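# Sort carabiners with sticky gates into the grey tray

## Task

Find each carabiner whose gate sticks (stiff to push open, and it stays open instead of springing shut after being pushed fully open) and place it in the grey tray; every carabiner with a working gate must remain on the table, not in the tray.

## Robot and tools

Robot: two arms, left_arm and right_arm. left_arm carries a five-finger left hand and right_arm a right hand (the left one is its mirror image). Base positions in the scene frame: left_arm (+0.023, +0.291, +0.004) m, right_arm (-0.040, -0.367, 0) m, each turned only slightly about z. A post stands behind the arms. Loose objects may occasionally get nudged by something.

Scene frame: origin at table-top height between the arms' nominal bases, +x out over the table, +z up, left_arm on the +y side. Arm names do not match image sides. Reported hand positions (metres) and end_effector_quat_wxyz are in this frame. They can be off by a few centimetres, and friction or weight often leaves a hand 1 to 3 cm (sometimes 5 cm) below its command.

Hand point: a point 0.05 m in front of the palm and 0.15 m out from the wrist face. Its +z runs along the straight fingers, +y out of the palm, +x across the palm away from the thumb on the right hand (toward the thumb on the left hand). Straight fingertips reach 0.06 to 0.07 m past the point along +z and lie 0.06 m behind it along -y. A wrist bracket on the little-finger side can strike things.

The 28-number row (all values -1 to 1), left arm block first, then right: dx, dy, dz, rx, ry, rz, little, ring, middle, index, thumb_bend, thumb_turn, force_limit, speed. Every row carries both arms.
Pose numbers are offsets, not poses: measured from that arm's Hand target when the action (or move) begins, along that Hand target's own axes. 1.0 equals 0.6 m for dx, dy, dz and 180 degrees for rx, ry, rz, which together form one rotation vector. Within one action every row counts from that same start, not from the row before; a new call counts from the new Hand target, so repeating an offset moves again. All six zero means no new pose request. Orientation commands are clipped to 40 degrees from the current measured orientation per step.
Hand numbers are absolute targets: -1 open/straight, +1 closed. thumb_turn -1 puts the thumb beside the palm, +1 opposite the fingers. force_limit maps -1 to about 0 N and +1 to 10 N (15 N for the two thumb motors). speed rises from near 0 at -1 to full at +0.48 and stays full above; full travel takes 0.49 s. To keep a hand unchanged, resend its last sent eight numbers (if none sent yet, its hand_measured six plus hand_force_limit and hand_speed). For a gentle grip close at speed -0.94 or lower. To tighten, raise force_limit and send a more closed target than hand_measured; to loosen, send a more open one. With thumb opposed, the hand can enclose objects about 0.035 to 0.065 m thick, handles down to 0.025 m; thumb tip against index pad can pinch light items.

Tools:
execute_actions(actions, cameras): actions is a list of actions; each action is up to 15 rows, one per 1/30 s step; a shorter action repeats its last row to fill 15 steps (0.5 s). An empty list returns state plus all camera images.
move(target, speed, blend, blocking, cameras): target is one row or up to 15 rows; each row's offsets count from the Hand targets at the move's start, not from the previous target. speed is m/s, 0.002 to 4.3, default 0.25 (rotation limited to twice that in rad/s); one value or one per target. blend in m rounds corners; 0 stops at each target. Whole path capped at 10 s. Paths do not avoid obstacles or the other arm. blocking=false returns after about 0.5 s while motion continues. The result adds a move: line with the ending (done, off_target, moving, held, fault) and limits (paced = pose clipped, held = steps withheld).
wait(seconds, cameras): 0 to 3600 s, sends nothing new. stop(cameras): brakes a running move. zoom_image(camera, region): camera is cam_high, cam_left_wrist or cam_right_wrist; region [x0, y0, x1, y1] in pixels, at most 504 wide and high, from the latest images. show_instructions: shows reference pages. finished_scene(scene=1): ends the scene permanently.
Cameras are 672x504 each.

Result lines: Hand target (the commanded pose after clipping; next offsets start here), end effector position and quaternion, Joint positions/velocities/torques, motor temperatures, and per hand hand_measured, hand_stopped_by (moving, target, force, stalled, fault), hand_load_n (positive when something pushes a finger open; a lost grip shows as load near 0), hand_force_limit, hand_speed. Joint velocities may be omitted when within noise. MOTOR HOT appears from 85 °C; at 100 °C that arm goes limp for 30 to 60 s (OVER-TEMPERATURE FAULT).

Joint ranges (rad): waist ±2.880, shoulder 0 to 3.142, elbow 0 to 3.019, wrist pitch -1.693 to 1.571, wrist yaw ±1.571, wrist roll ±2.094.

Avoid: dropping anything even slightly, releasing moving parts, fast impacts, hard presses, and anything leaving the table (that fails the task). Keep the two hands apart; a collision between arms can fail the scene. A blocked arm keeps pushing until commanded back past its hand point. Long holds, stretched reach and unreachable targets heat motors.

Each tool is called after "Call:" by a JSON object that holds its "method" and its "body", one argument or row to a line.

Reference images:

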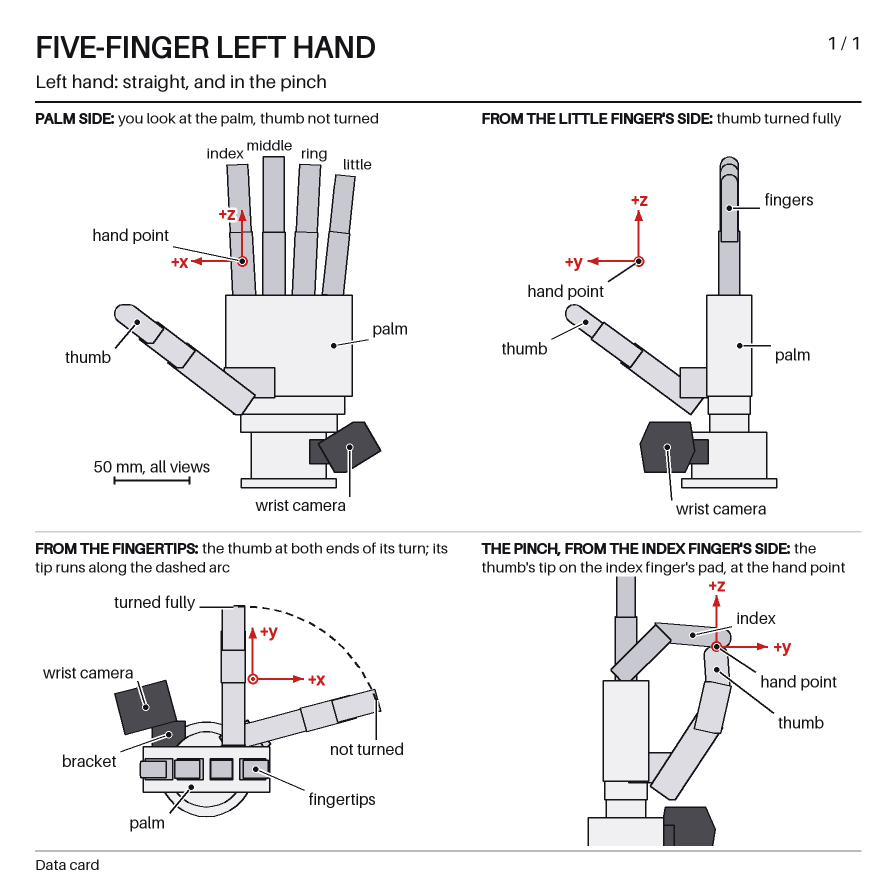

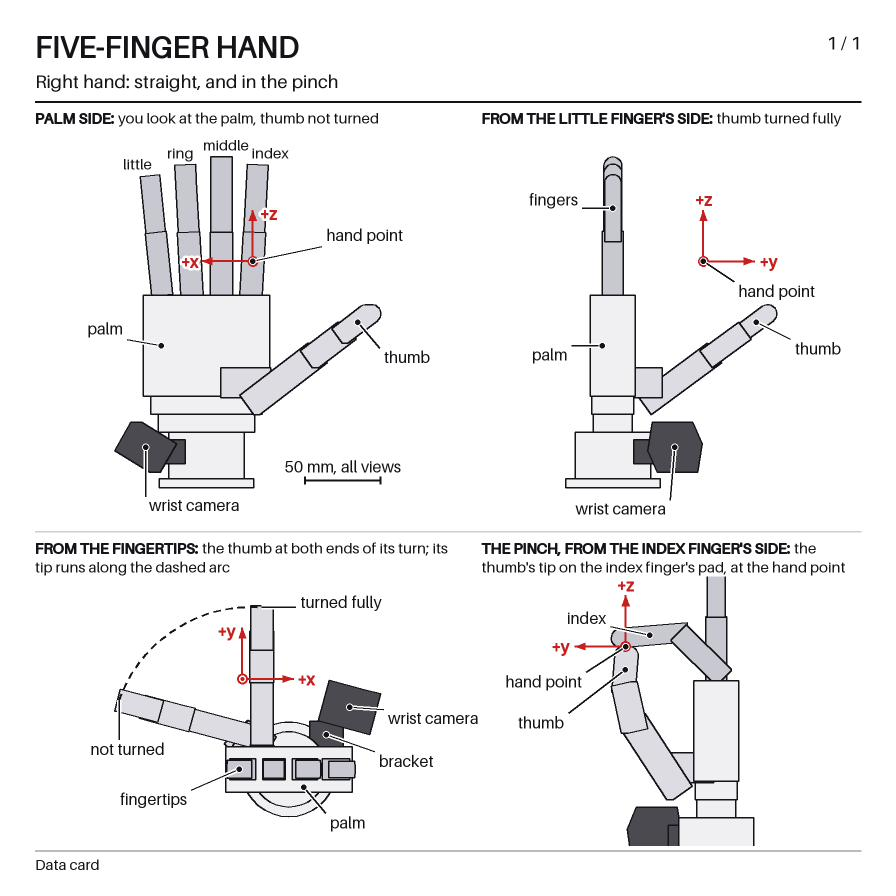

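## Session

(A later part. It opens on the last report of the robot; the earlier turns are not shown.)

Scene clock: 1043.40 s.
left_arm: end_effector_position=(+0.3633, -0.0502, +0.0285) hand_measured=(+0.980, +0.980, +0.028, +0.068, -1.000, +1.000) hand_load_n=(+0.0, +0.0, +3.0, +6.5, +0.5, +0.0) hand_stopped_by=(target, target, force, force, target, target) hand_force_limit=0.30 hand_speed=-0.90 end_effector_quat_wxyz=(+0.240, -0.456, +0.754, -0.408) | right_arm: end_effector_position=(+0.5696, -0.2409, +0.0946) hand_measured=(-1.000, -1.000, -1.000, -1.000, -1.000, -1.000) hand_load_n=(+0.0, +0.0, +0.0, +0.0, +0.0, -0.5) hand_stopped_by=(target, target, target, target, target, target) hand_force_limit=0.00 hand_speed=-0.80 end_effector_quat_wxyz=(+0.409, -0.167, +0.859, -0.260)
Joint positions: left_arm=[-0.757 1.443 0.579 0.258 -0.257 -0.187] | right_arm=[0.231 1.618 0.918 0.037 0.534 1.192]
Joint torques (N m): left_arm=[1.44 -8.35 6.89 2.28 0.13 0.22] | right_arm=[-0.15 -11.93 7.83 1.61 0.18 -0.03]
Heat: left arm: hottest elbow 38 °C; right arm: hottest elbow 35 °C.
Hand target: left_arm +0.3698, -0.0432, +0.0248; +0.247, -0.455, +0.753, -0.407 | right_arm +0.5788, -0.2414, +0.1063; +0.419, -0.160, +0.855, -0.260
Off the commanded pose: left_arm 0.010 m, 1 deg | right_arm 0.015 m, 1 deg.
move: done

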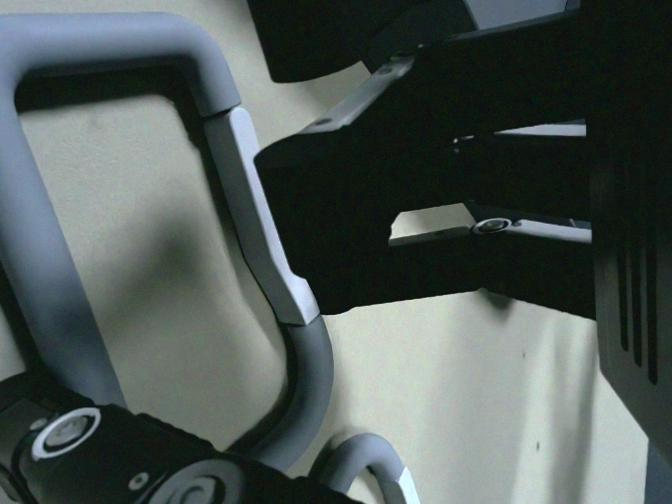

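Call:
{"method": "zoom_image", "body": {
  "camera": "cam_left_wrist",
  "region": [180, 80, 360, 380]
}}

Scaled by 1.680 from the camera's image (finer frame: 960x720).

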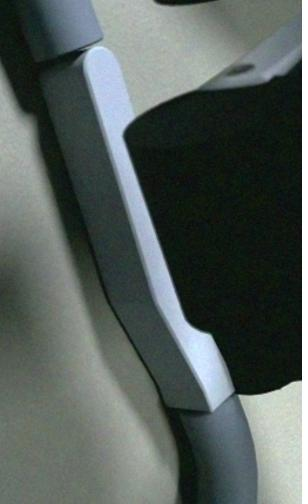

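Call:
{"method": "move", "body": {
  "target": [0,0,0,0,0,0,0.98,0.98,0.1,0.5,-1,1,0.95,-0.9,0,0,0,0,0,0,-1,-1,-1,-1,-1,-1,0,-0.8],
  "speed": 0.06,
  "cameras": ["cam_left_wrist"]
}}

Call:
{"method": "zoom_image", "body": {
  "camera": "cam_left_wrist",
  "region": [180, 80, 360, 380]
}}

Scene clock: 1052.43 s.
left_arm: end_effector_position=(+0.3634, -0.0506, +0.0289) hand_measured=(+0.980, +0.980, +0.030, +0.500, -1.000, +1.000) hand_load_n=(+0.0, +0.0, +0.5, +0.0, +0.0, +0.5) hand_stopped_by=(target, target, force, target, target, target) hand_force_limit=0.95 hand_speed=-0.90 end_effector_quat_wxyz=(+0.240, -0.455, +0.753, -0.410) | right_arm: end_effector_position=(+0.5696, -0.2409, +0.0946) hand_measured=(-1.000, -1.000, -1.000, -1.000, -1.000, -1.000) hand_load_n=(+0.0, +0.0, +0.0, +0.0, +0.0, +0.0) hand_stopped_by=(target, target, target, target, target, target) hand_force_limit=0.00 hand_speed=-0.80 end_effector_quat_wxyz=(+0.409, -0.167, +0.859, -0.260)
Joint positions: left_arm=[-0.757 1.443 0.577 0.263 -0.255 -0.186] | right_arm=[0.231 1.618 0.918 0.037 0.534 1.192]
Joint torques (N m): left_arm=[1.44 -8.41 6.97 2.07 0.09 0.22] | right_arm=[0.03 -11.87 7.87 1.52 0.19 -0.04]
Heat: left arm: hottest elbow 38 °C; right arm: hottest elbow 35 °C.
Hand target: left_arm +0.3698, -0.0432, +0.0248; +0.247, -0.455, +0.753, -0.407 | right_arm +0.5788, -0.2414, +0.1063; +0.419, -0.160, +0.855, -0.260
Off the commanded pose: left_arm 0.011 m, 1 deg | right_arm 0.015 m, 1 deg.
move: done

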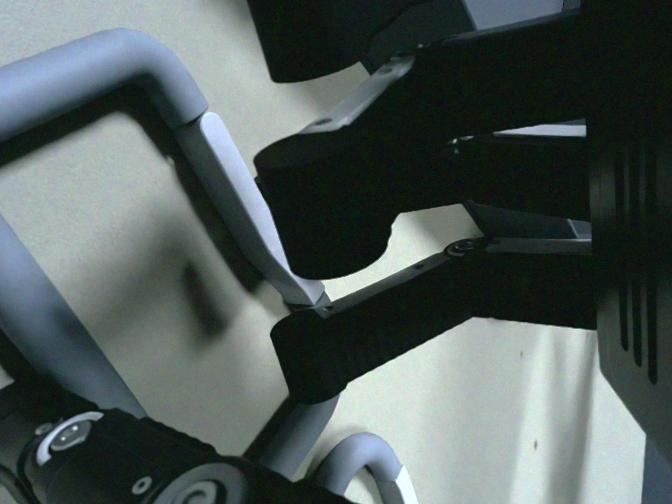

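Scaled by 1.680 from the camera's image (finer frame: 960x720).

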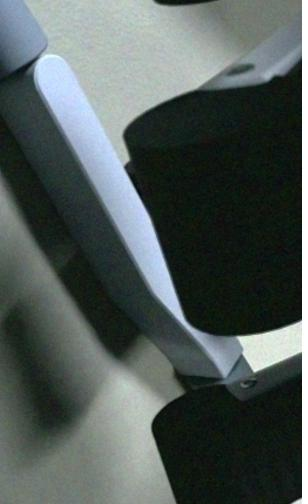

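Call:
{"method": "move", "body": {
  "target": [
    [0,0,0,0,0,0,0.98,0.98,-0.4,-0.4,-1,1,0,-0.8,0,0,0,0,0,0,-1,-1,-1,-1,-1,-1,0,-0.8],
    [-0.07,-0.18,-0.10,0,0,0,-1,-1,-0.4,-0.4,-1,1,0,-0.6,0,0,0,0,0,0,-1,-1,-1,-1,-1,-1,0,-0.8]
  ],
  "speed": 0.12,
  "cameras": ["cam_left_wrist","cam_high"]
}}

Scene clock: 1078.03 s.
left_arm: end_effector_position=(+0.3769, -0.0068, +0.1174) hand_measured=(-1.000, -1.000, -0.400, -0.400, -1.000, +1.000) hand_load_n=(+0.0, +0.0, +0.0, +0.0, +0.0, +0.0) hand_stopped_by=(target, target, target, target, target, target) hand_force_limit=0.00 hand_speed=-0.60 end_effector_quat_wxyz=(+0.234, -0.459, +0.763, -0.392) | right_arm: end_effector_position=(+0.5696, -0.2409, +0.0946) hand_measured=(-1.000, -1.000, -1.000, -1.000, -1.000, -1.000) hand_load_n=(-0.5, +0.0, -0.5, +0.0, +0.0, +0.0) hand_stopped_by=(target, target, target, target, target, target) hand_force_limit=0.00 hand_speed=-0.80 end_effector_quat_wxyz=(+0.409, -0.167, +0.859, -0.260)
Joint positions: left_arm=[-0.636 1.19 0.677 -0.119 -0.156 -0.116] | right_arm=[0.231 1.618 0.918 0.037 0.534 1.192]
Joint torques (N m): left_arm=[1.55 -8.23 14.26 0.62 0.2 0.22] | right_arm=[-0.21 -11.69 7.88 1.62 0.18 0]
Heat: left arm: hottest elbow 37 °C; right arm: hottest elbow 35 °C.
Hand target: left_arm +0.3970, -0.0102, +0.1481; +0.247, -0.454, +0.753, -0.407 | right_arm +0.5788, -0.2414, +0.1063; +0.419, -0.160, +0.855, -0.260
Off the commanded pose: left_arm 0.037 m, 3 deg | right_arm 0.015 m, 1 deg.
move: off_target (left_arm); target 2's new numbers were sent with left_arm's hand 0.037 m and 3 deg from that target
Images, in order (width x height): cam_high 672x504, cam_left_wrist 672x504.

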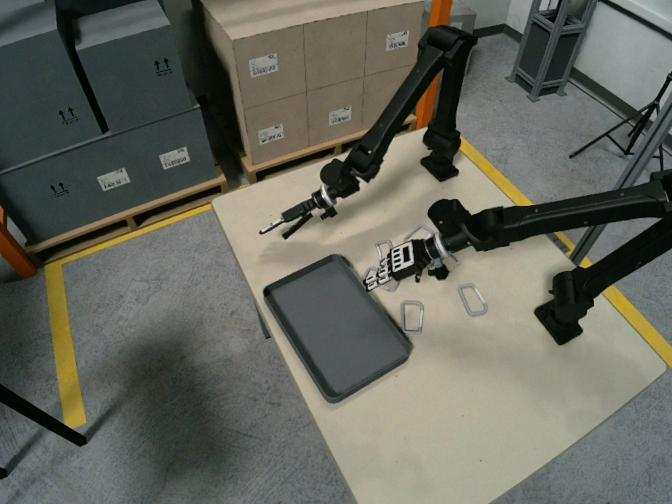

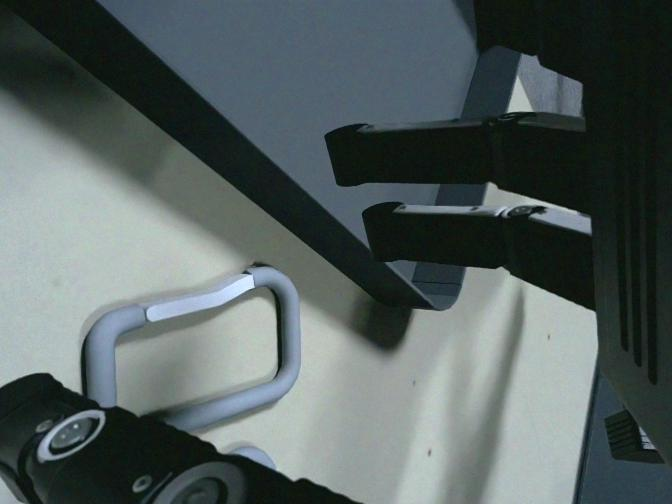

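Call:
{"method": "move", "body": {
  "target": [0.153,0.0327,-0.2837,0,0.0779,0.0534,-1,-1,-0.4,-0.4,-1,1,0,-0.6,0,0,0,0,0,0,-1,-1,-1,-1,-1,-1,0,-0.8],
  "speed": 0.2,
  "cameras": ["cam_left_wrist","cam_high"]
}}

Call:
{"method": "zoom_image", "body": {
  "camera": "cam_high",
  "region": [350, 210, 500, 350]
}}

Scene clock: 1087.83 s.
left_arm: end_effector_position=(+0.2220, -0.0168, +0.2107) hand_measured=(-1.000, -1.000, -0.400, -0.400, -1.000, +1.000) hand_load_n=(+0.0, -0.5, +0.0, +0.0, +0.0, +0.0) hand_stopped_by=(target, target, target, target, target, target) hand_force_limit=0.00 hand_speed=-0.60 end_effector_quat_wxyz=(+0.189, -0.335, +0.817, -0.430) | right_arm: end_effector_position=(+0.5696, -0.2409, +0.0946) hand_measured=(-1.000, -1.000, -1.000, -1.000, -1.000, -1.000) hand_load_n=(+0.0, +0.0, +0.0, +0.0, +0.0, -0.5) hand_stopped_by=(target, target, target, target, target, target) hand_force_limit=0.00 hand_speed=-0.80 end_effector_quat_wxyz=(+0.409, -0.167, +0.859, -0.260)
Joint positions: left_arm=[-0.949 0.763 0.677 -0.519 -0.19 -0.104] | right_arm=[0.231 1.618 0.918 0.037 0.534 1.192]
Joint torques (N m): left_arm=[-0.67 -2.84 12.59 0.66 -0.23 -0.1] | right_arm=[0.15 -12.28 7.87 1.57 0.21 -0.01]
Heat: left arm: hottest elbow 37 °C; right arm: hottest elbow 35 °C.
Hand target: left_arm +0.2186, -0.0203, +0.2246; +0.186, -0.337, +0.812, -0.438 | right_arm +0.5788, -0.2414, +0.1063; +0.419, -0.160, +0.855, -0.260
Off the commanded pose: left_arm 0.015 m, 1 deg | right_arm 0.015 m, 1 deg.
move: off_target (left_arm)
Images, in order (width x height): cam_high 672x504, cam_left_wrist 672x504.

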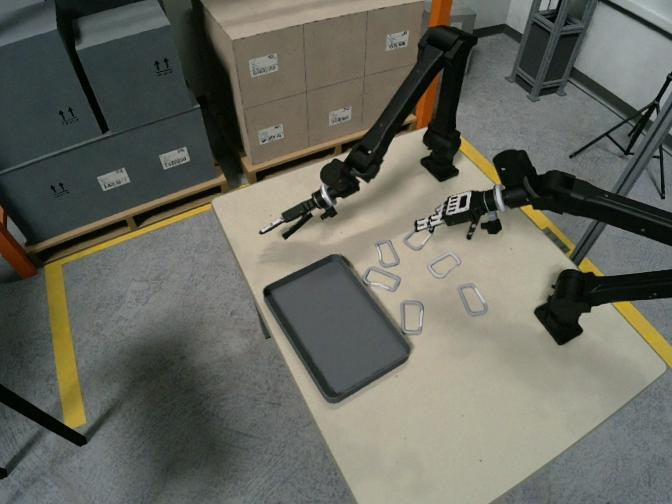

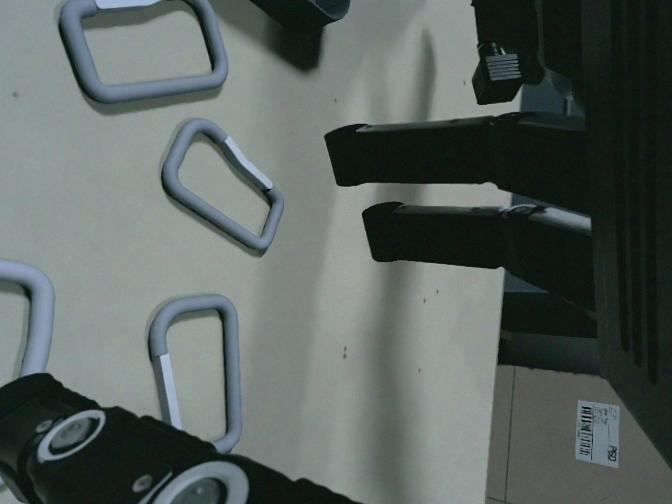

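Scaled by 3.360 from the camera's image (finer frame: 960x720).

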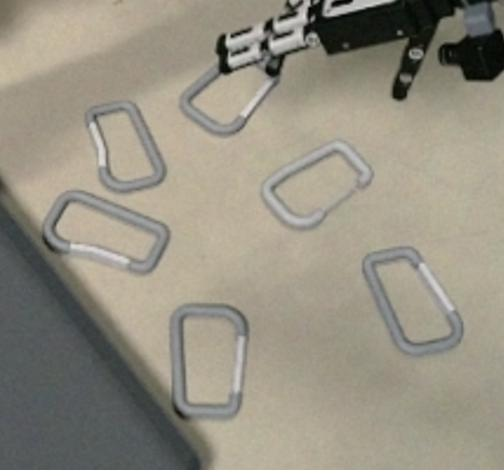

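Call:
{"method": "move", "body": {
  "target": [0,0,0,0,0,0,-1,-1,-0.4,-0.4,-1,1,0,-0.6,0.0625,-0.3417,-0.0813,0,0,0,-1,-1,-1,-1,-1,-1,0,-0.8],
  "speed": 0.25,
  "cameras": []
}}

Call:
{"method": "move", "body": {
  "target": [0.2587,0.0855,0.2877,0,0.055,0.0377,-1,-1,-0.4,-0.4,-1,1,0,-0.6,0,0,0,0,0,0,-1,-1,-1,-1,-1,-1,0,-0.8],
  "speed": 0.2,
  "cameras": ["cam_left_wrist","cam_high"]
}}

Scene clock: 1117.53 s.
left_arm: end_effector_position=(+0.2220, -0.0168, +0.2107) hand_measured=(-1.000, -1.000, -0.400, -0.400, -1.000, +1.000) hand_load_n=(+0.0, +0.0, +0.0, +0.0, +0.0, +0.0) hand_stopped_by=(target, target, target, target, target, target) hand_force_limit=0.00 hand_speed=-0.60 end_effector_quat_wxyz=(+0.189, -0.335, +0.817, -0.430) | right_arm: end_effector_position=(+0.5237, -0.4093, +0.2048) hand_measured=(-1.000, -1.000, -1.000, -1.000, -1.000, -1.000) hand_load_n=(+0.0, -0.5, +0.0, +0.0, +0.0, -0.5) hand_stopped_by=(target, target, target, target, target, target) hand_force_limit=0.00 hand_speed=-0.80 end_effector_quat_wxyz=(+0.411, -0.158, +0.861, -0.255)
Joint positions: left_arm=[-0.949 0.763 0.677 -0.519 -0.19 -0.104] | right_arm=[-0.155 1.296 0.893 -0.174 0.218 0.973]
Joint torques (N m): left_arm=[-0.73 -2.9 12.6 0.65 -0.24 -0.11] | right_arm=[-0.67 -9.47 10.06 0.66 -0.12 -0.16]
Heat: left arm: hottest elbow 39 °C; right arm: hottest elbow 36 °C.
Hand target: left_arm +0.2186, -0.0203, +0.2246; +0.186, -0.337, +0.812, -0.438 | right_arm +0.5289, -0.4115, +0.2262; +0.420, -0.160, +0.855, -0.260
Off the commanded pose: left_arm 0.015 m, 1 deg | right_arm 0.022 m, 1 deg.
move: off_target (right_arm)

Scene clock: 1119.87 s.
left_arm: end_effector_position=(+0.1888, -0.1796, +0.0585) hand_measured=(-1.000, -1.000, -0.400, -0.400, -1.000, +1.000) hand_load_n=(-0.5, +0.0, +0.0, +0.0, +0.0, +0.0) hand_stopped_by=(target, target, target, target, target, target) hand_force_limit=0.00 hand_speed=-0.60 end_effector_quat_wxyz=(+0.145, -0.251, +0.861, -0.417) | right_arm: end_effector_position=(+0.5236, -0.4093, +0.2047) hand_measured=(-1.000, -1.000, -1.000, -1.000, -1.000, -1.000) hand_load_n=(+0.0, +0.0, +0.0, +0.0, +0.0, -0.5) hand_stopped_by=(target, target, target, target, target, target) hand_force_limit=0.00 hand_speed=-0.80 end_effector_quat_wxyz=(+0.411, -0.158, +0.861, -0.255)
Joint positions: left_arm=[-1.197 1.415 0.714 0.026 -0.231 -0.13] | right_arm=[-0.155 1.296 0.893 -0.174 0.218 0.972]
Joint torques (N m): left_arm=[-0.67 -9.64 12.94 2.47 0.12 -0.04] | right_arm=[-0.67 -9.35 10.24 0.72 -0.15 -0.16]
Heat: left arm: hottest elbow 39 °C; right arm: hottest elbow 36 °C.
Hand target: left_arm +0.1929, -0.2117, +0.0860; +0.141, -0.249, +0.844, -0.453 | right_arm +0.5288, -0.4115, +0.2262; +0.419, -0.160, +0.855, -0.260
Off the commanded pose: left_arm 0.043 m, 5 deg | right_arm 0.022 m, 1 deg.
move: off_target (left_arm)
Images, in order (width x height): cam_high 672x504, cam_left_wrist 672x504.

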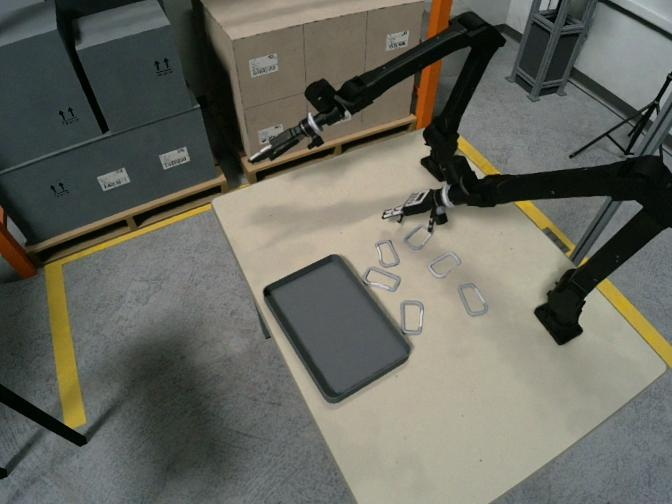

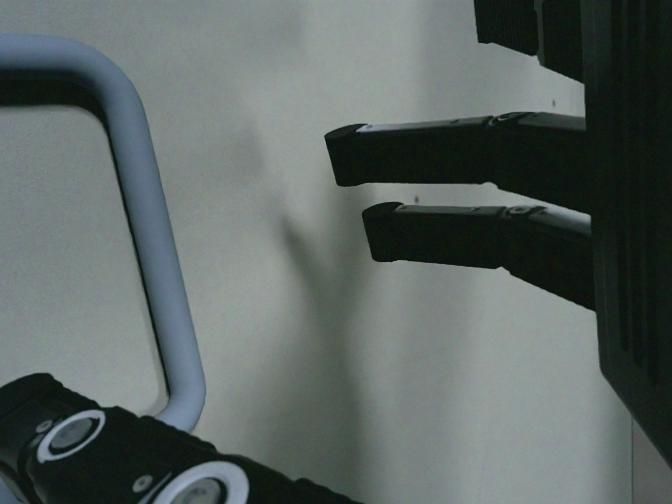

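Call:
{"method": "move", "body": {
  "target": [0,-0.067,-0.075,0,0.023,0.016,-1,-1,-0.4,-0.4,-1,1,0,-0.6,0,0,0,0,0,0,-1,-1,-1,-1,-1,-1,0,-0.8],
  "speed": 0.2,
  "cameras": ["cam_left_wrist"]
}}

Call:
{"method": "zoom_image", "body": {
  "camera": "cam_left_wrist",
  "region": [0, 50, 300, 400]
}}

Scene clock: 1130.20 s.
left_arm: end_effector_position=(+0.1752, -0.1858, +0.1210) hand_measured=(-1.000, -1.000, -0.400, -0.400, -1.000, +1.000) hand_load_n=(+0.0, -0.5, +0.0, +0.0, +0.0, +0.0) hand_stopped_by=(target, target, target, target, target, target) hand_force_limit=0.00 hand_speed=-0.60 end_effector_quat_wxyz=(+0.117, -0.219, +0.860, -0.446) | right_arm: end_effector_position=(+0.5236, -0.4093, +0.2047) hand_measured=(-1.000, -1.000, -1.000, -1.000, -1.000, -1.000) hand_load_n=(+0.0, +0.0, +0.0, +0.0, +0.0, -0.5) hand_stopped_by=(target, target, target, target, target, target) hand_force_limit=0.00 hand_speed=-0.80 end_effector_quat_wxyz=(+0.411, -0.158, +0.861, -0.255)
Joint positions: left_arm=[-1.197 1.291 0.766 -0.095 -0.147 -0.096] | right_arm=[-0.155 1.296 0.893 -0.174 0.218 0.972]
Joint torques (N m): left_arm=[0.62 -9.23 13.71 0.64 0.21 0.23] | right_arm=[-0.85 -9.52 10.09 0.7 -0.16 -0.11]
Motor temperatures (°C): left_arm=[27 27 42 29 26 28] | right_arm=[29 33 38 25 26 28]
Heat: left arm: hottest elbow 42 °C; right arm: hottest elbow 38 °C.
Hand target: left_arm +0.1837, -0.1991, +0.1443; +0.122, -0.212, +0.854, -0.459 | right_arm +0.5288, -0.4115, +0.2262; +0.419, -0.160, +0.855, -0.260
Off the commanded pose: left_arm 0.028 m, 2 deg | right_arm 0.022 m, 1 deg.
move: off_target (left_arm)

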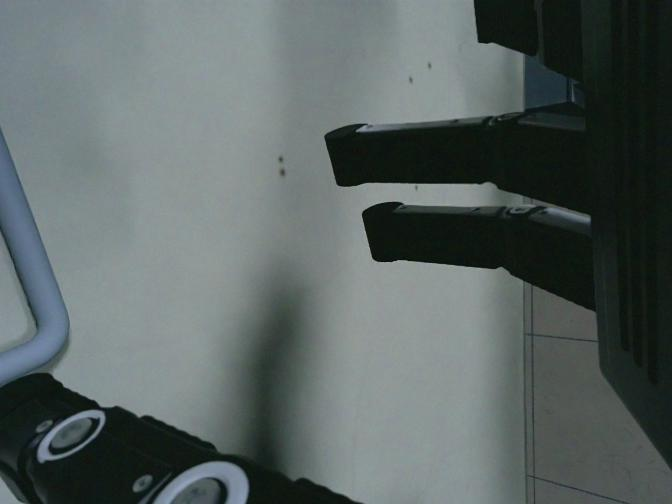

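Scaled by 1.440 from the camera's image (finer frame: 960x720).

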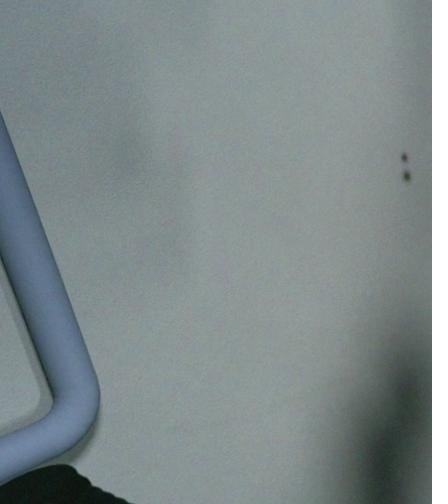

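Call:
{"method": "move", "body": {
  "target": [0,0.047,-0.069,0,0,0,-1,-1,-0.4,-0.4,-1,1,0,-0.6,0,0,0,0,0,0,-1,-1,-1,-1,-1,-1,0,-0.8],
  "speed": 0.2,
  "cameras": ["cam_left_wrist"]
}}

Call:
{"method": "zoom_image", "body": {
  "camera": "cam_left_wrist",
  "region": [0, 50, 300, 400]
}}

Scene clock: 1138.40 s.
left_arm: end_effector_position=(+0.1678, -0.1580, +0.1437) hand_measured=(-1.000, -1.000, -0.400, -0.400, -1.000, +1.000) hand_load_n=(+0.0, +0.0, +0.0, +0.0, +0.0, +0.0) hand_stopped_by=(target, target, target, target, target, target) hand_force_limit=0.00 hand_speed=-0.60 end_effector_quat_wxyz=(+0.122, -0.220, +0.850, -0.463) | right_arm: end_effector_position=(+0.5236, -0.4093, +0.2047) hand_measured=(-1.000, -1.000, -1.000, -1.000, -1.000, -1.000) hand_load_n=(+0.0, +0.0, +0.0, +0.0, +0.0, +0.0) hand_stopped_by=(target, target, target, target, target, target) hand_force_limit=0.00 hand_speed=-0.80 end_effector_quat_wxyz=(+0.411, -0.158, +0.861, -0.255)
Joint positions: left_arm=[-1.197 1.161 0.705 -0.124 -0.156 -0.096] | right_arm=[-0.155 1.296 0.893 -0.174 0.218 0.972]
Joint torques (N m): left_arm=[-0.73 -8.18 9.4 0.68 -0.21 0.11] | right_arm=[-0.91 -9.41 10.11 0.72 -0.14 -0.15]
Heat: left arm: hottest elbow 43 °C; right arm: hottest elbow 39 °C.
Hand target: left_arm +0.1600, -0.1550, +0.1435; +0.122, -0.212, +0.855, -0.458 | right_arm +0.5288, -0.4115, +0.2262; +0.419, -0.160, +0.855, -0.260
Off the commanded pose: left_arm 0.008 m, 1 deg | right_arm 0.022 m, 1 deg.
move: done

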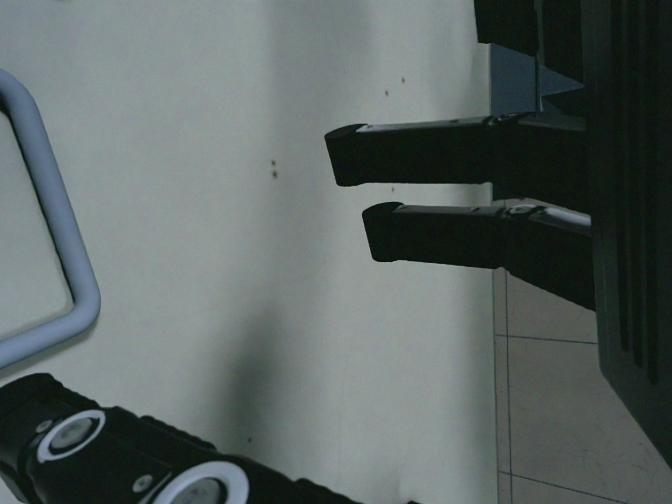

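Scaled by 1.440 from the camera's image (finer frame: 960x720).

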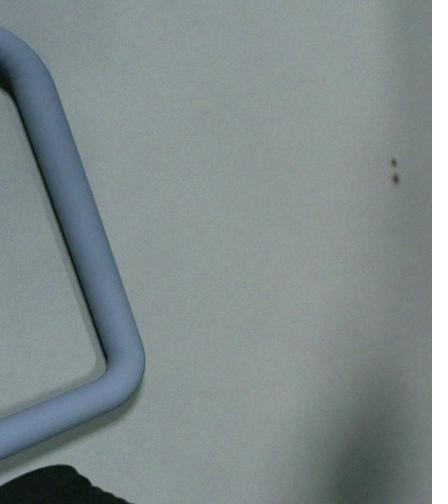

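Call:
{"method": "move", "body": {
  "target": [-0.02,0.05,-0.07,0,0,0,-1,-1,-0.4,-0.4,-1,1,0,-0.6,0,0,0,0,0,0,-1,-1,-1,-1,-1,-1,0,-0.8],
  "speed": 0.2,
  "cameras": ["cam_left_wrist"]
}}

Call:
{"method": "zoom_image", "body": {
  "camera": "cam_left_wrist",
  "region": [0, 0, 250, 300]
}}

Scene clock: 1143.07 s.
left_arm: end_effector_position=(+0.1513, -0.1092, +0.1434) hand_measured=(-1.000, -1.000, -0.400, -0.400, -1.000, +1.000) hand_load_n=(+0.0, -0.5, +0.0, +0.0, +0.0, +0.0) hand_stopped_by=(target, target, target, target, target, target) hand_force_limit=0.00 hand_speed=-0.60 end_effector_quat_wxyz=(+0.122, -0.220, +0.850, -0.464) | right_arm: end_effector_position=(+0.5236, -0.4093, +0.2047) hand_measured=(-1.000, -1.000, -1.000, -1.000, -1.000, -1.000) hand_load_n=(+0.0, +0.0, +0.0, +0.0, +0.0, +0.0) hand_stopped_by=(target, target, target, target, target, target) hand_force_limit=0.00 hand_speed=-0.80 end_effector_quat_wxyz=(+0.411, -0.158, +0.861, -0.255)
Joint positions: left_arm=[-1.197 0.995 0.594 -0.177 -0.156 -0.096] | right_arm=[-0.155 1.296 0.893 -0.174 0.218 0.972]
Joint torques (N m): left_arm=[-0.15 -5.89 9.39 0.66 0.09 0.15] | right_arm=[-0.67 -9.64 10.03 0.77 -0.17 -0.15]
Heat: left arm: hottest elbow 42 °C; right arm: hottest elbow 40 °C.
Hand target: left_arm +0.1462, -0.1038, +0.1417; +0.122, -0.212, +0.855, -0.458 | right_arm +0.5288, -0.4115, +0.2262; +0.419, -0.160, +0.855, -0.260
Off the commanded pose: left_arm 0.008 m, 1 deg | right_arm 0.022 m, 1 deg.
move: done

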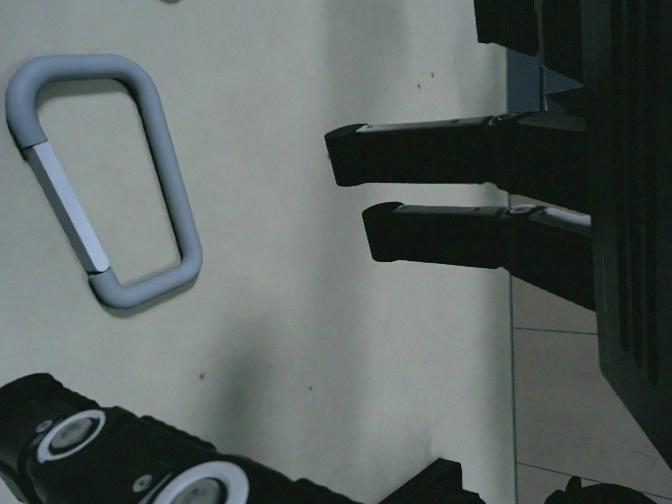

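Scaled by 1.680 from the camera's image (finer frame: 960x720).

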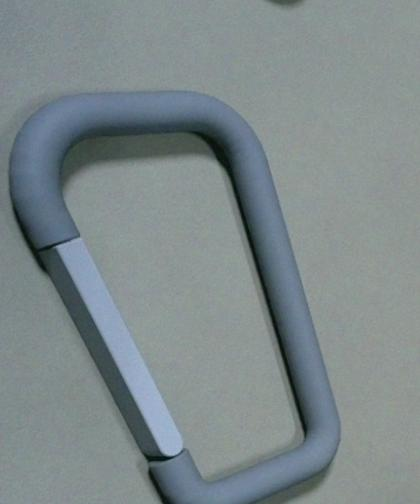

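Call:
{"method": "move", "body": {
  "target": [
    [-0.0038,-0.0207,0.1585,0,0,0,-1,-1,-0.4,-0.4,-1,1,0,-0.6,0,0,0,0,0,0,-1,-1,-1,-1,-1,-1,0,-0.8],
    [-0.0038,0.0558,0.209,0,0,0,-1,-1,-0.4,-0.4,-1,1,0,-0.6,0,0,0,0,0,0,-1,-1,-1,-1,-1,-1,0,-0.8]
  ],
  "speed": 0.15,
  "cameras": ["cam_left_wrist"]
}}

Scene clock: 1163.53 s.
left_arm: end_effector_position=(+0.1786, -0.1772, +0.0410) hand_measured=(-1.000, -1.000, -0.400, -0.400, -1.000, +1.000) hand_load_n=(+0.0, +0.0, +0.0, +0.0, +0.0, +0.0) hand_stopped_by=(target, target, target, target, target, target) hand_force_limit=0.00 hand_speed=-0.60 end_effector_quat_wxyz=(+0.114, -0.213, +0.861, -0.448) | right_arm: end_effector_position=(+0.5236, -0.4093, +0.2047) hand_measured=(-1.000, -1.000, -1.000, -1.000, -1.000, -1.000) hand_load_n=(+0.0, +0.0, +0.0, +0.0, +0.0, +0.0) hand_stopped_by=(target, target, target, target, target, target) hand_force_limit=0.00 hand_speed=-0.80 end_effector_quat_wxyz=(+0.411, -0.158, +0.861, -0.255)
Joint positions: left_arm=[-1.176 1.438 0.639 0.185 -0.117 -0.076] | right_arm=[-0.155 1.296 0.893 -0.174 0.218 0.972]
Joint torques (N m): left_arm=[1.67 -9.52 7.77 2.56 0.23 0.22] | right_arm=[-0.5 -9.23 10.02 0.66 -0.14 -0.17]
Heat: left arm: hottest elbow 41 °C; right arm: hottest elbow 42 °C.
Hand target: left_arm +0.1903, -0.1782, +0.0449; +0.122, -0.211, +0.855, -0.458 | right_arm +0.5288, -0.4115, +0.2262; +0.419, -0.160, +0.855, -0.260
Off the commanded pose: left_arm 0.012 m, 2 deg | right_arm 0.022 m, 1 deg.
move: off_target (left_arm)

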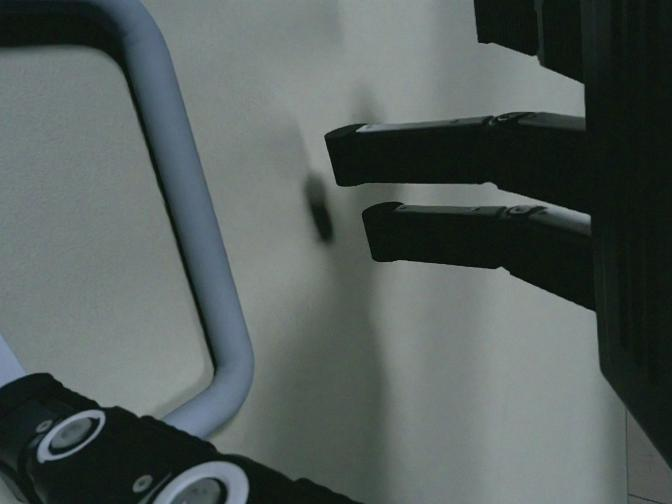

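Call:
{"method": "move", "body": {
  "target": [-0.03,0.0073,-0.011,0,0,0,-1,-1,-0.4,-0.4,-1,1,0,-0.6,0,0,0,0,0,0,-1,-1,-1,-1,-1,-1,0,-0.8],
  "speed": 0.15,
  "cameras": ["cam_left_wrist"]
}}

Scene clock: 1172.93 s.
left_arm: end_effector_position=(+0.1958, -0.1580, +0.0318) hand_measured=(-1.000, -1.000, -0.400, -0.400, -1.000, +1.000) hand_load_n=(+0.0, -0.5, +0.0, +0.0, +0.0, +0.0) hand_stopped_by=(target, target, target, target, target, target) hand_force_limit=0.00 hand_speed=-0.60 end_effector_quat_wxyz=(+0.115, -0.219, +0.864, -0.439) | right_arm: end_effector_position=(+0.5236, -0.4093, +0.2047) hand_measured=(-1.000, -1.000, -1.000, -1.000, -1.000, -1.000) hand_load_n=(+0.0, +0.0, +0.0, +0.0, +0.0, +0.0) hand_stopped_by=(target, target, target, target, target, target) hand_force_limit=0.00 hand_speed=-0.80 end_effector_quat_wxyz=(+0.411, -0.158, +0.861, -0.255)
Joint positions: left_arm=[-1.116 1.434 0.612 0.189 -0.078 -0.05] | right_arm=[-0.155 1.296 0.893 -0.174 0.218 0.972]
Joint torques (N m): left_arm=[1.38 -10.99 7.58 2.55 0.24 0.22] | right_arm=[-0.32 -9.64 10.14 0.64 -0.14 -0.16]
Heat: left arm: hottest elbow 40 °C; right arm: hottest elbow 42 °C.
Hand target: left_arm +0.2024, -0.1626, +0.0451; +0.122, -0.212, +0.855, -0.458 | right_arm +0.5288, -0.4115, +0.2262; +0.419, -0.160, +0.855, -0.260
Off the commanded pose: left_arm 0.016 m, 3 deg | right_arm 0.022 m, 1 deg.
move: off_target (left_arm)

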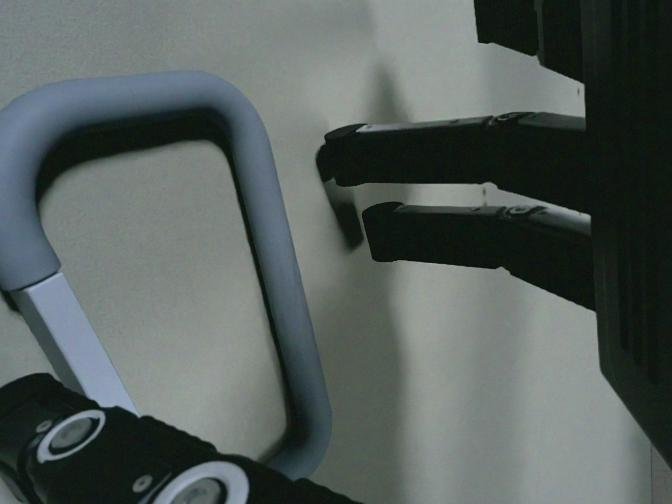

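Call:
{"method": "move", "body": {
  "target": [
    [0,0.0195,0.0142,0,0,0,-1,-1,-0.4,-0.4,-1,1,-0.4,-0.85,0,0,0,0,0,0,-1,-1,-1,-1,-1,-1,0,-0.8],
    [0,0.0195,0.0142,0,0,0,-1,-1,0.15,0.15,-1,1,-0.4,-0.85,0,0,0,0,0,0,-1,-1,-1,-1,-1,-1,0,-0.8]
  ],
  "speed": 0.06,
  "cameras": ["cam_left_wrist"]
}}

Scene clock: 1185.50 s.
left_arm: end_effector_position=(+0.1966, -0.1629, +0.0302) hand_measured=(-1.000, -1.000, +0.000, +0.150, -1.000, +1.000) hand_load_n=(-0.5, +0.0, +4.0, +2.0, +0.0, +0.5) hand_stopped_by=(target, target, force, target, target, target) hand_force_limit=-0.40 hand_speed=-0.85 end_effector_quat_wxyz=(+0.116, -0.217, +0.857, -0.452) | right_arm: end_effector_position=(+0.5236, -0.4093, +0.2047) hand_measured=(-1.000, -1.000, -1.000, -1.000, -1.000, -1.000) hand_load_n=(+0.0, +0.0, +0.0, +0.0, +0.0, -0.5) hand_stopped_by=(target, target, target, target, target, target) hand_force_limit=0.00 hand_speed=-0.80 end_effector_quat_wxyz=(+0.411, -0.158, +0.861, -0.255)
Joint positions: left_arm=[-1.117 1.451 0.602 0.248 -0.076 -0.049] | right_arm=[-0.155 1.296 0.893 -0.174 0.218 0.972]
Joint torques (N m): left_arm=[1.49 -9.11 7.28 2.39 0.22 0.22] | right_arm=[-0.26 -9.41 10.04 0.69 -0.14 -0.18]
Motor temperatures (°C): left_arm=[27 28 40 29 26 28] | right_arm=[29 32 43 25 26 28]
Heat: left arm: hottest elbow 40 °C; right arm: hottest elbow 43 °C.
Hand target: left_arm +0.2029, -0.1631, +0.0306; +0.122, -0.212, +0.855, -0.458 | right_arm +0.5288, -0.4115, +0.2262; +0.419, -0.160, +0.855, -0.260
Off the commanded pose: left_arm 0.006 m, 1 deg | right_arm 0.022 m, 1 deg.
move: done

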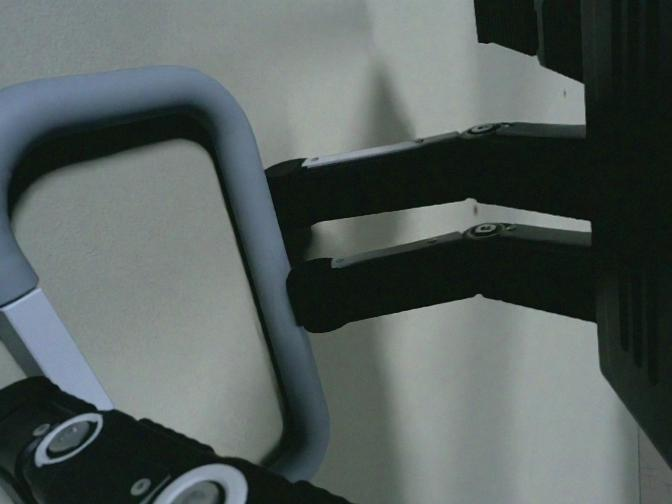

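Call:
{"method": "move", "body": {
  "target": [0,0,0,0,0,0,-1,-1,0.15,0.15,-0.6,1,-0.2,-0.88,0,0,0,0,0,0,-1,-1,-1,-1,-1,-1,0,-0.8],
  "speed": 0.06,
  "cameras": ["cam_left_wrist"]
}}

Scene clock: 1189.13 s.
left_arm: end_effector_position=(+0.1966, -0.1629, +0.0302) hand_measured=(-1.000, -1.000, +0.000, +0.150, -0.948, +1.000) hand_load_n=(+0.0, +0.0, +4.5, +2.5, +6.0, +0.5) hand_stopped_by=(target, target, force, target, force, target) hand_force_limit=-0.20 hand_speed=-0.88 end_effector_quat_wxyz=(+0.116, -0.217, +0.857, -0.452) | right_arm: end_effector_position=(+0.5236, -0.4093, +0.2047) hand_measured=(-1.000, -1.000, -1.000, -1.000, -1.000, -1.000) hand_load_n=(+0.0, +0.0, +0.0, +0.0, +0.0, +0.0) hand_stopped_by=(target, target, target, target, target, target) hand_force_limit=0.00 hand_speed=-0.80 end_effector_quat_wxyz=(+0.411, -0.158, +0.861, -0.255)
Joint positions: left_arm=[-1.117 1.451 0.602 0.248 -0.076 -0.049] | right_arm=[-0.155 1.296 0.893 -0.174 0.218 0.972]
Joint torques (N m): left_arm=[1.49 -9.11 7.28 2.39 0.22 0.22] | right_arm=[-0.44 -9.52 10.07 0.69 -0.14 -0.14]
Heat: left arm: hottest elbow 39 °C; right arm: hottest elbow 43 °C.
Hand target: left_arm +0.2029, -0.1631, +0.0306; +0.122, -0.212, +0.855, -0.458 | right_arm +0.5288, -0.4115, +0.2262; +0.419, -0.160, +0.855, -0.260
Off the commanded pose: left_arm 0.006 m, 1 deg | right_arm 0.022 m, 1 deg.
move: done

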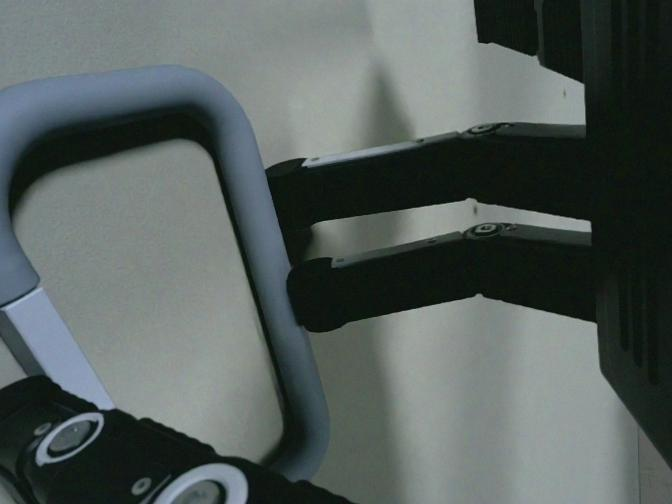

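Call:
{"method": "move", "body": {
  "target": [0,0,0,0,0,0,-1,-1,0.15,0.15,-0.61,1,0.25,-0.9,0,0,0,0,0,0,-1,-1,-1,-1,-1,-1,0,-0.8],
  "speed": 0.06,
  "cameras": ["cam_left_wrist"]
}}

Scene clock: 1195.93 s.
left_arm: end_effector_position=(+0.1971, -0.1639, +0.0312) hand_measured=(-1.000, -1.000, +0.000, +0.150, -0.848, +1.000) hand_load_n=(+0.0, +0.0, +11.5, +0.0, +9.0, +3.5) hand_stopped_by=(target, target, force, target, force, target) hand_force_limit=0.25 hand_speed=-0.90 end_effector_quat_wxyz=(+0.116, -0.216, +0.856, -0.455) | right_arm: end_effector_position=(+0.5236, -0.4093, +0.2047) hand_measured=(-1.000, -1.000, -1.000, -1.000, -1.000, -1.000) hand_load_n=(+0.0, +0.0, +0.0, +0.0, +0.0, -0.5) hand_stopped_by=(target, target, target, target, target, target) hand_force_limit=0.00 hand_speed=-0.80 end_effector_quat_wxyz=(+0.411, -0.158, +0.861, -0.255)
Joint positions: left_arm=[-1.117 1.451 0.602 0.253 -0.076 -0.049] | right_arm=[-0.155 1.296 0.893 -0.174 0.218 0.972]
Joint torques (N m): left_arm=[1.49 -9.11 7.31 2.22 0.23 0.22] | right_arm=[-0.44 -9.41 10.11 0.75 -0.13 -0.14]
Heat: left arm: hottest elbow 39 °C; right arm: hottest elbow 43 °C.
Hand target: left_arm +0.2029, -0.1632, +0.0306; +0.122, -0.211, +0.855, -0.459 | right_arm +0.5288, -0.4115, +0.2262; +0.419, -0.160, +0.855, -0.260
Off the commanded pose: left_arm 0.006 m, 1 deg | right_arm 0.022 m, 1 deg.
move: done

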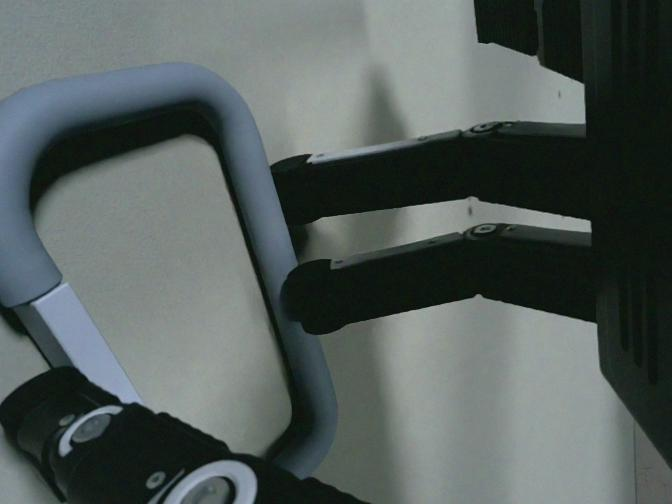

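Call:
{"method": "move", "body": {
  "target": [
    [0,0,0,0,0,0,-1,-1,-0.4,-0.4,-1,1,0,-0.8,0,0,0,0,0,0,-1,-1,-1,-1,-1,-1,0,-0.8],
    [0,-0.0835,-0.0552,0,0,0,-1,-1,-0.4,-0.4,-1,1,0,-0.8,0,0,0,0,0,0,-1,-1,-1,-1,-1,-1,0,-0.8],
    [0.0367,-0.0835,-0.0552,0,0,0,-1,-1,-0.4,-0.4,-1,1,0,-0.8,0,0,0,0,0,0,-1,-1,-1,-1,-1,-1,0,-0.8],
    [0.0367,-0.0187,-0.0123,0,0,0,-1,-1,-0.4,-0.4,-1,1,0,-0.8,0,0,0,0,0,0,-1,-1,-1,-1,-1,-1,0,-0.8]
  ],
  "speed": 0.12,
  "cameras": ["cam_left_wrist"]
}}

Scene clock: 1213.13 s.
left_arm: end_effector_position=(+0.1847, -0.1666, +0.0392) hand_measured=(-1.000, -1.000, -0.400, -0.400, -1.000, +1.000) hand_load_n=(+0.0, +0.0, +0.0, +0.0, +0.0, +0.0) hand_stopped_by=(target, target, target, target, target, target) hand_force_limit=0.00 hand_speed=-0.80 end_effector_quat_wxyz=(+0.124, -0.208, +0.862, -0.445) | right_arm: end_effector_position=(+0.5236, -0.4093, +0.2047) hand_measured=(-1.000, -1.000, -1.000, -1.000, -1.000, -1.000) hand_load_n=(+0.0, +0.0, +0.0, +0.0, +0.0, -0.5) hand_stopped_by=(target, target, target, target, target, target) hand_force_limit=0.00 hand_speed=-0.80 end_effector_quat_wxyz=(+0.411, -0.158, +0.861, -0.255)
Joint positions: left_arm=[-1.16 1.423 0.619 0.189 -0.119 -0.049] | right_arm=[-0.155 1.296 0.893 -0.174 0.218 0.972]
Joint torques (N m): left_arm=[-0.44 -9.23 7.82 2.58 -0.13 -0.1] | right_arm=[-0.79 -9.41 10.04 0.73 -0.16 -0.13]
Heat: left arm: hottest elbow 39 °C; right arm: hottest elbow 44 °C.
Hand target: left_arm +0.1833, -0.1737, +0.0437; +0.122, -0.212, +0.855, -0.458 | right_arm +0.5288, -0.4115, +0.2262; +0.419, -0.160, +0.855, -0.260
Off the commanded pose: left_arm 0.009 m, 2 deg | right_arm 0.022 m, 1 deg.
move: done

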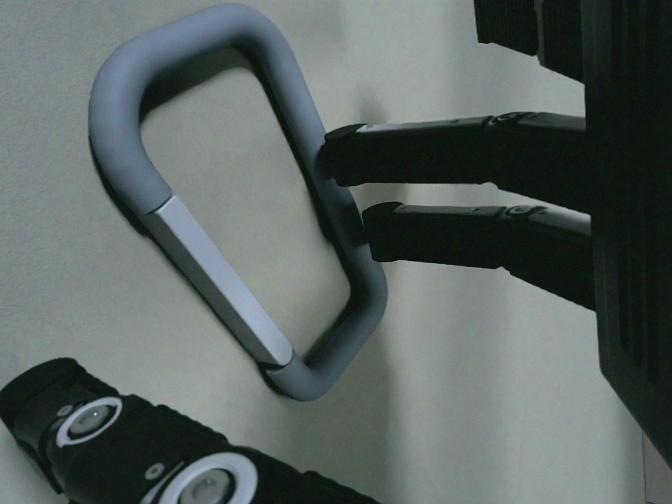

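Call:
{"method": "move", "body": {
  "target": [
    [0,-0.0835,-0.0552,0,0,0,-1,-1,-0.4,-0.4,-1,1,0,-0.8,0,0,0,0,0,0,-1,-1,-1,-1,-1,-1,0,-0.8],
    [0.0138,-0.13,0.0153,0,-0.0835,-0.0552,-1,-1,-0.4,-0.4,-1,1,0,-0.8,0,0,0,0,0,0,-1,-1,-1,-1,-1,-1,0,-0.8],
    [0.0138,-0.052,0.0668,0,-0.0835,-0.0552,-1,-1,-0.4,-0.4,-1,1,0,-0.8,0,0,0,0,0,0,-1,-1,-1,-1,-1,-1,0,-0.8]
  ],
  "speed": 0.12,
  "cameras": ["cam_left_wrist"]
}}

Scene clock: 1242.13 s.
left_arm: end_effector_position=(+0.2077, -0.2134, +0.0443) hand_measured=(-1.000, -1.000, -0.400, -0.400, -1.000, +1.000) hand_load_n=(+0.0, +0.0, -0.5, +0.0, +0.0, +0.5) hand_stopped_by=(target, target, target, target, target, target) hand_force_limit=0.00 hand_speed=-0.80 end_effector_quat_wxyz=(+0.200, -0.341, +0.816, -0.421) | right_arm: end_effector_position=(+0.5236, -0.4093, +0.2047) hand_measured=(-1.000, -1.000, -1.000, -1.000, -1.000, -1.000) hand_load_n=(+0.0, +0.0, +0.0, +0.0, -0.5, +0.0) hand_stopped_by=(target, target, target, target, target, target) hand_force_limit=0.00 hand_speed=-0.80 end_effector_quat_wxyz=(+0.411, -0.158, +0.861, -0.255)
Joint positions: left_arm=[-1.252 1.546 0.787 0.076 -0.46 -0.299] | right_arm=[-0.155 1.296 0.893 -0.174 0.218 0.972]
Joint torques (N m): left_arm=[-0.62 -11.46 7.82 2.41 -0.34 -0.11] | right_arm=[-0.32 -9.41 10.06 0.65 -0.13 -0.17]
Heat: left arm: hottest elbow 38 °C; right arm: hottest elbow 45 °C.
Hand target: left_arm +0.2000, -0.2222, +0.0476; +0.192, -0.343, +0.810, -0.436 | right_arm +0.5288, -0.4115, +0.2262; +0.419, -0.160, +0.855, -0.260
Off the commanded pose: left_arm 0.012 m, 2 deg | right_arm 0.022 m, 1 deg.
move: off_target (left_arm)

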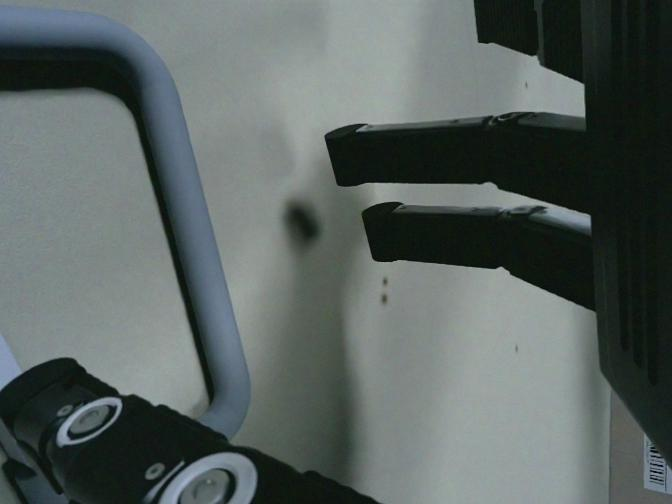

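Call:
{"method": "move", "body": {
  "target": [0.01,0.0083,-0.0125,0,0,0,-1,-1,-0.3,-0.3,-1,1,0,-0.8,0,0,0,0,0,0,-1,-1,-1,-1,-1,-1,0,-0.8],
  "speed": 0.12,
  "cameras": ["cam_left_wrist"]
}}

Scene clock: 1252.50 s.
left_arm: end_effector_position=(+0.1928, -0.2136, +0.0403) hand_measured=(-1.000, -1.000, -0.300, -0.300, -1.000, +1.000) hand_load_n=(+0.0, +0.0, +0.0, +0.0, +0.0, +0.0) hand_stopped_by=(target, target, target, target, target, target) hand_force_limit=0.00 hand_speed=-0.80 end_effector_quat_wxyz=(+0.198, -0.337, +0.819, -0.421) | right_arm: end_effector_position=(+0.5236, -0.4093, +0.2047) hand_measured=(-1.000, -1.000, -1.000, -1.000, -1.000, -1.000) hand_load_n=(+0.0, +0.0, +0.0, +0.0, +0.0, -0.5) hand_stopped_by=(target, target, target, target, target, target) hand_force_limit=0.00 hand_speed=-0.80 end_effector_quat_wxyz=(+0.411, -0.158, +0.861, -0.255)
Joint positions: left_arm=[-1.285 1.546 0.777 0.076 -0.477 -0.314] | right_arm=[-0.155 1.296 0.893 -0.174 0.218 0.972]
Joint torques (N m): left_arm=[-0.67 -12.28 7.72 2.17 -0.43 -0.12] | right_arm=[-0.73 -9.76 10.15 0.72 -0.15 -0.18]
Heat: left arm: hottest elbow 38 °C; right arm: hottest elbow 45 °C.
Hand target: left_arm +0.1893, -0.2203, +0.0475; +0.192, -0.343, +0.810, -0.436 | right_arm +0.5288, -0.4115, +0.2262; +0.419, -0.160, +0.855, -0.260
Off the commanded pose: left_arm 0.010 m, 2 deg | right_arm 0.022 m, 1 deg.
move: done

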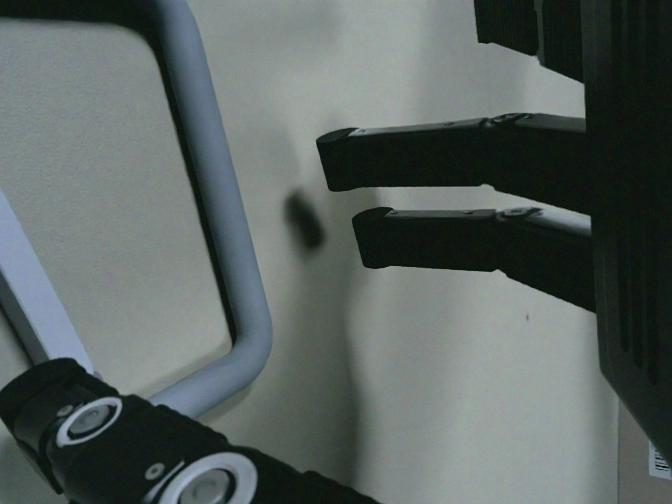

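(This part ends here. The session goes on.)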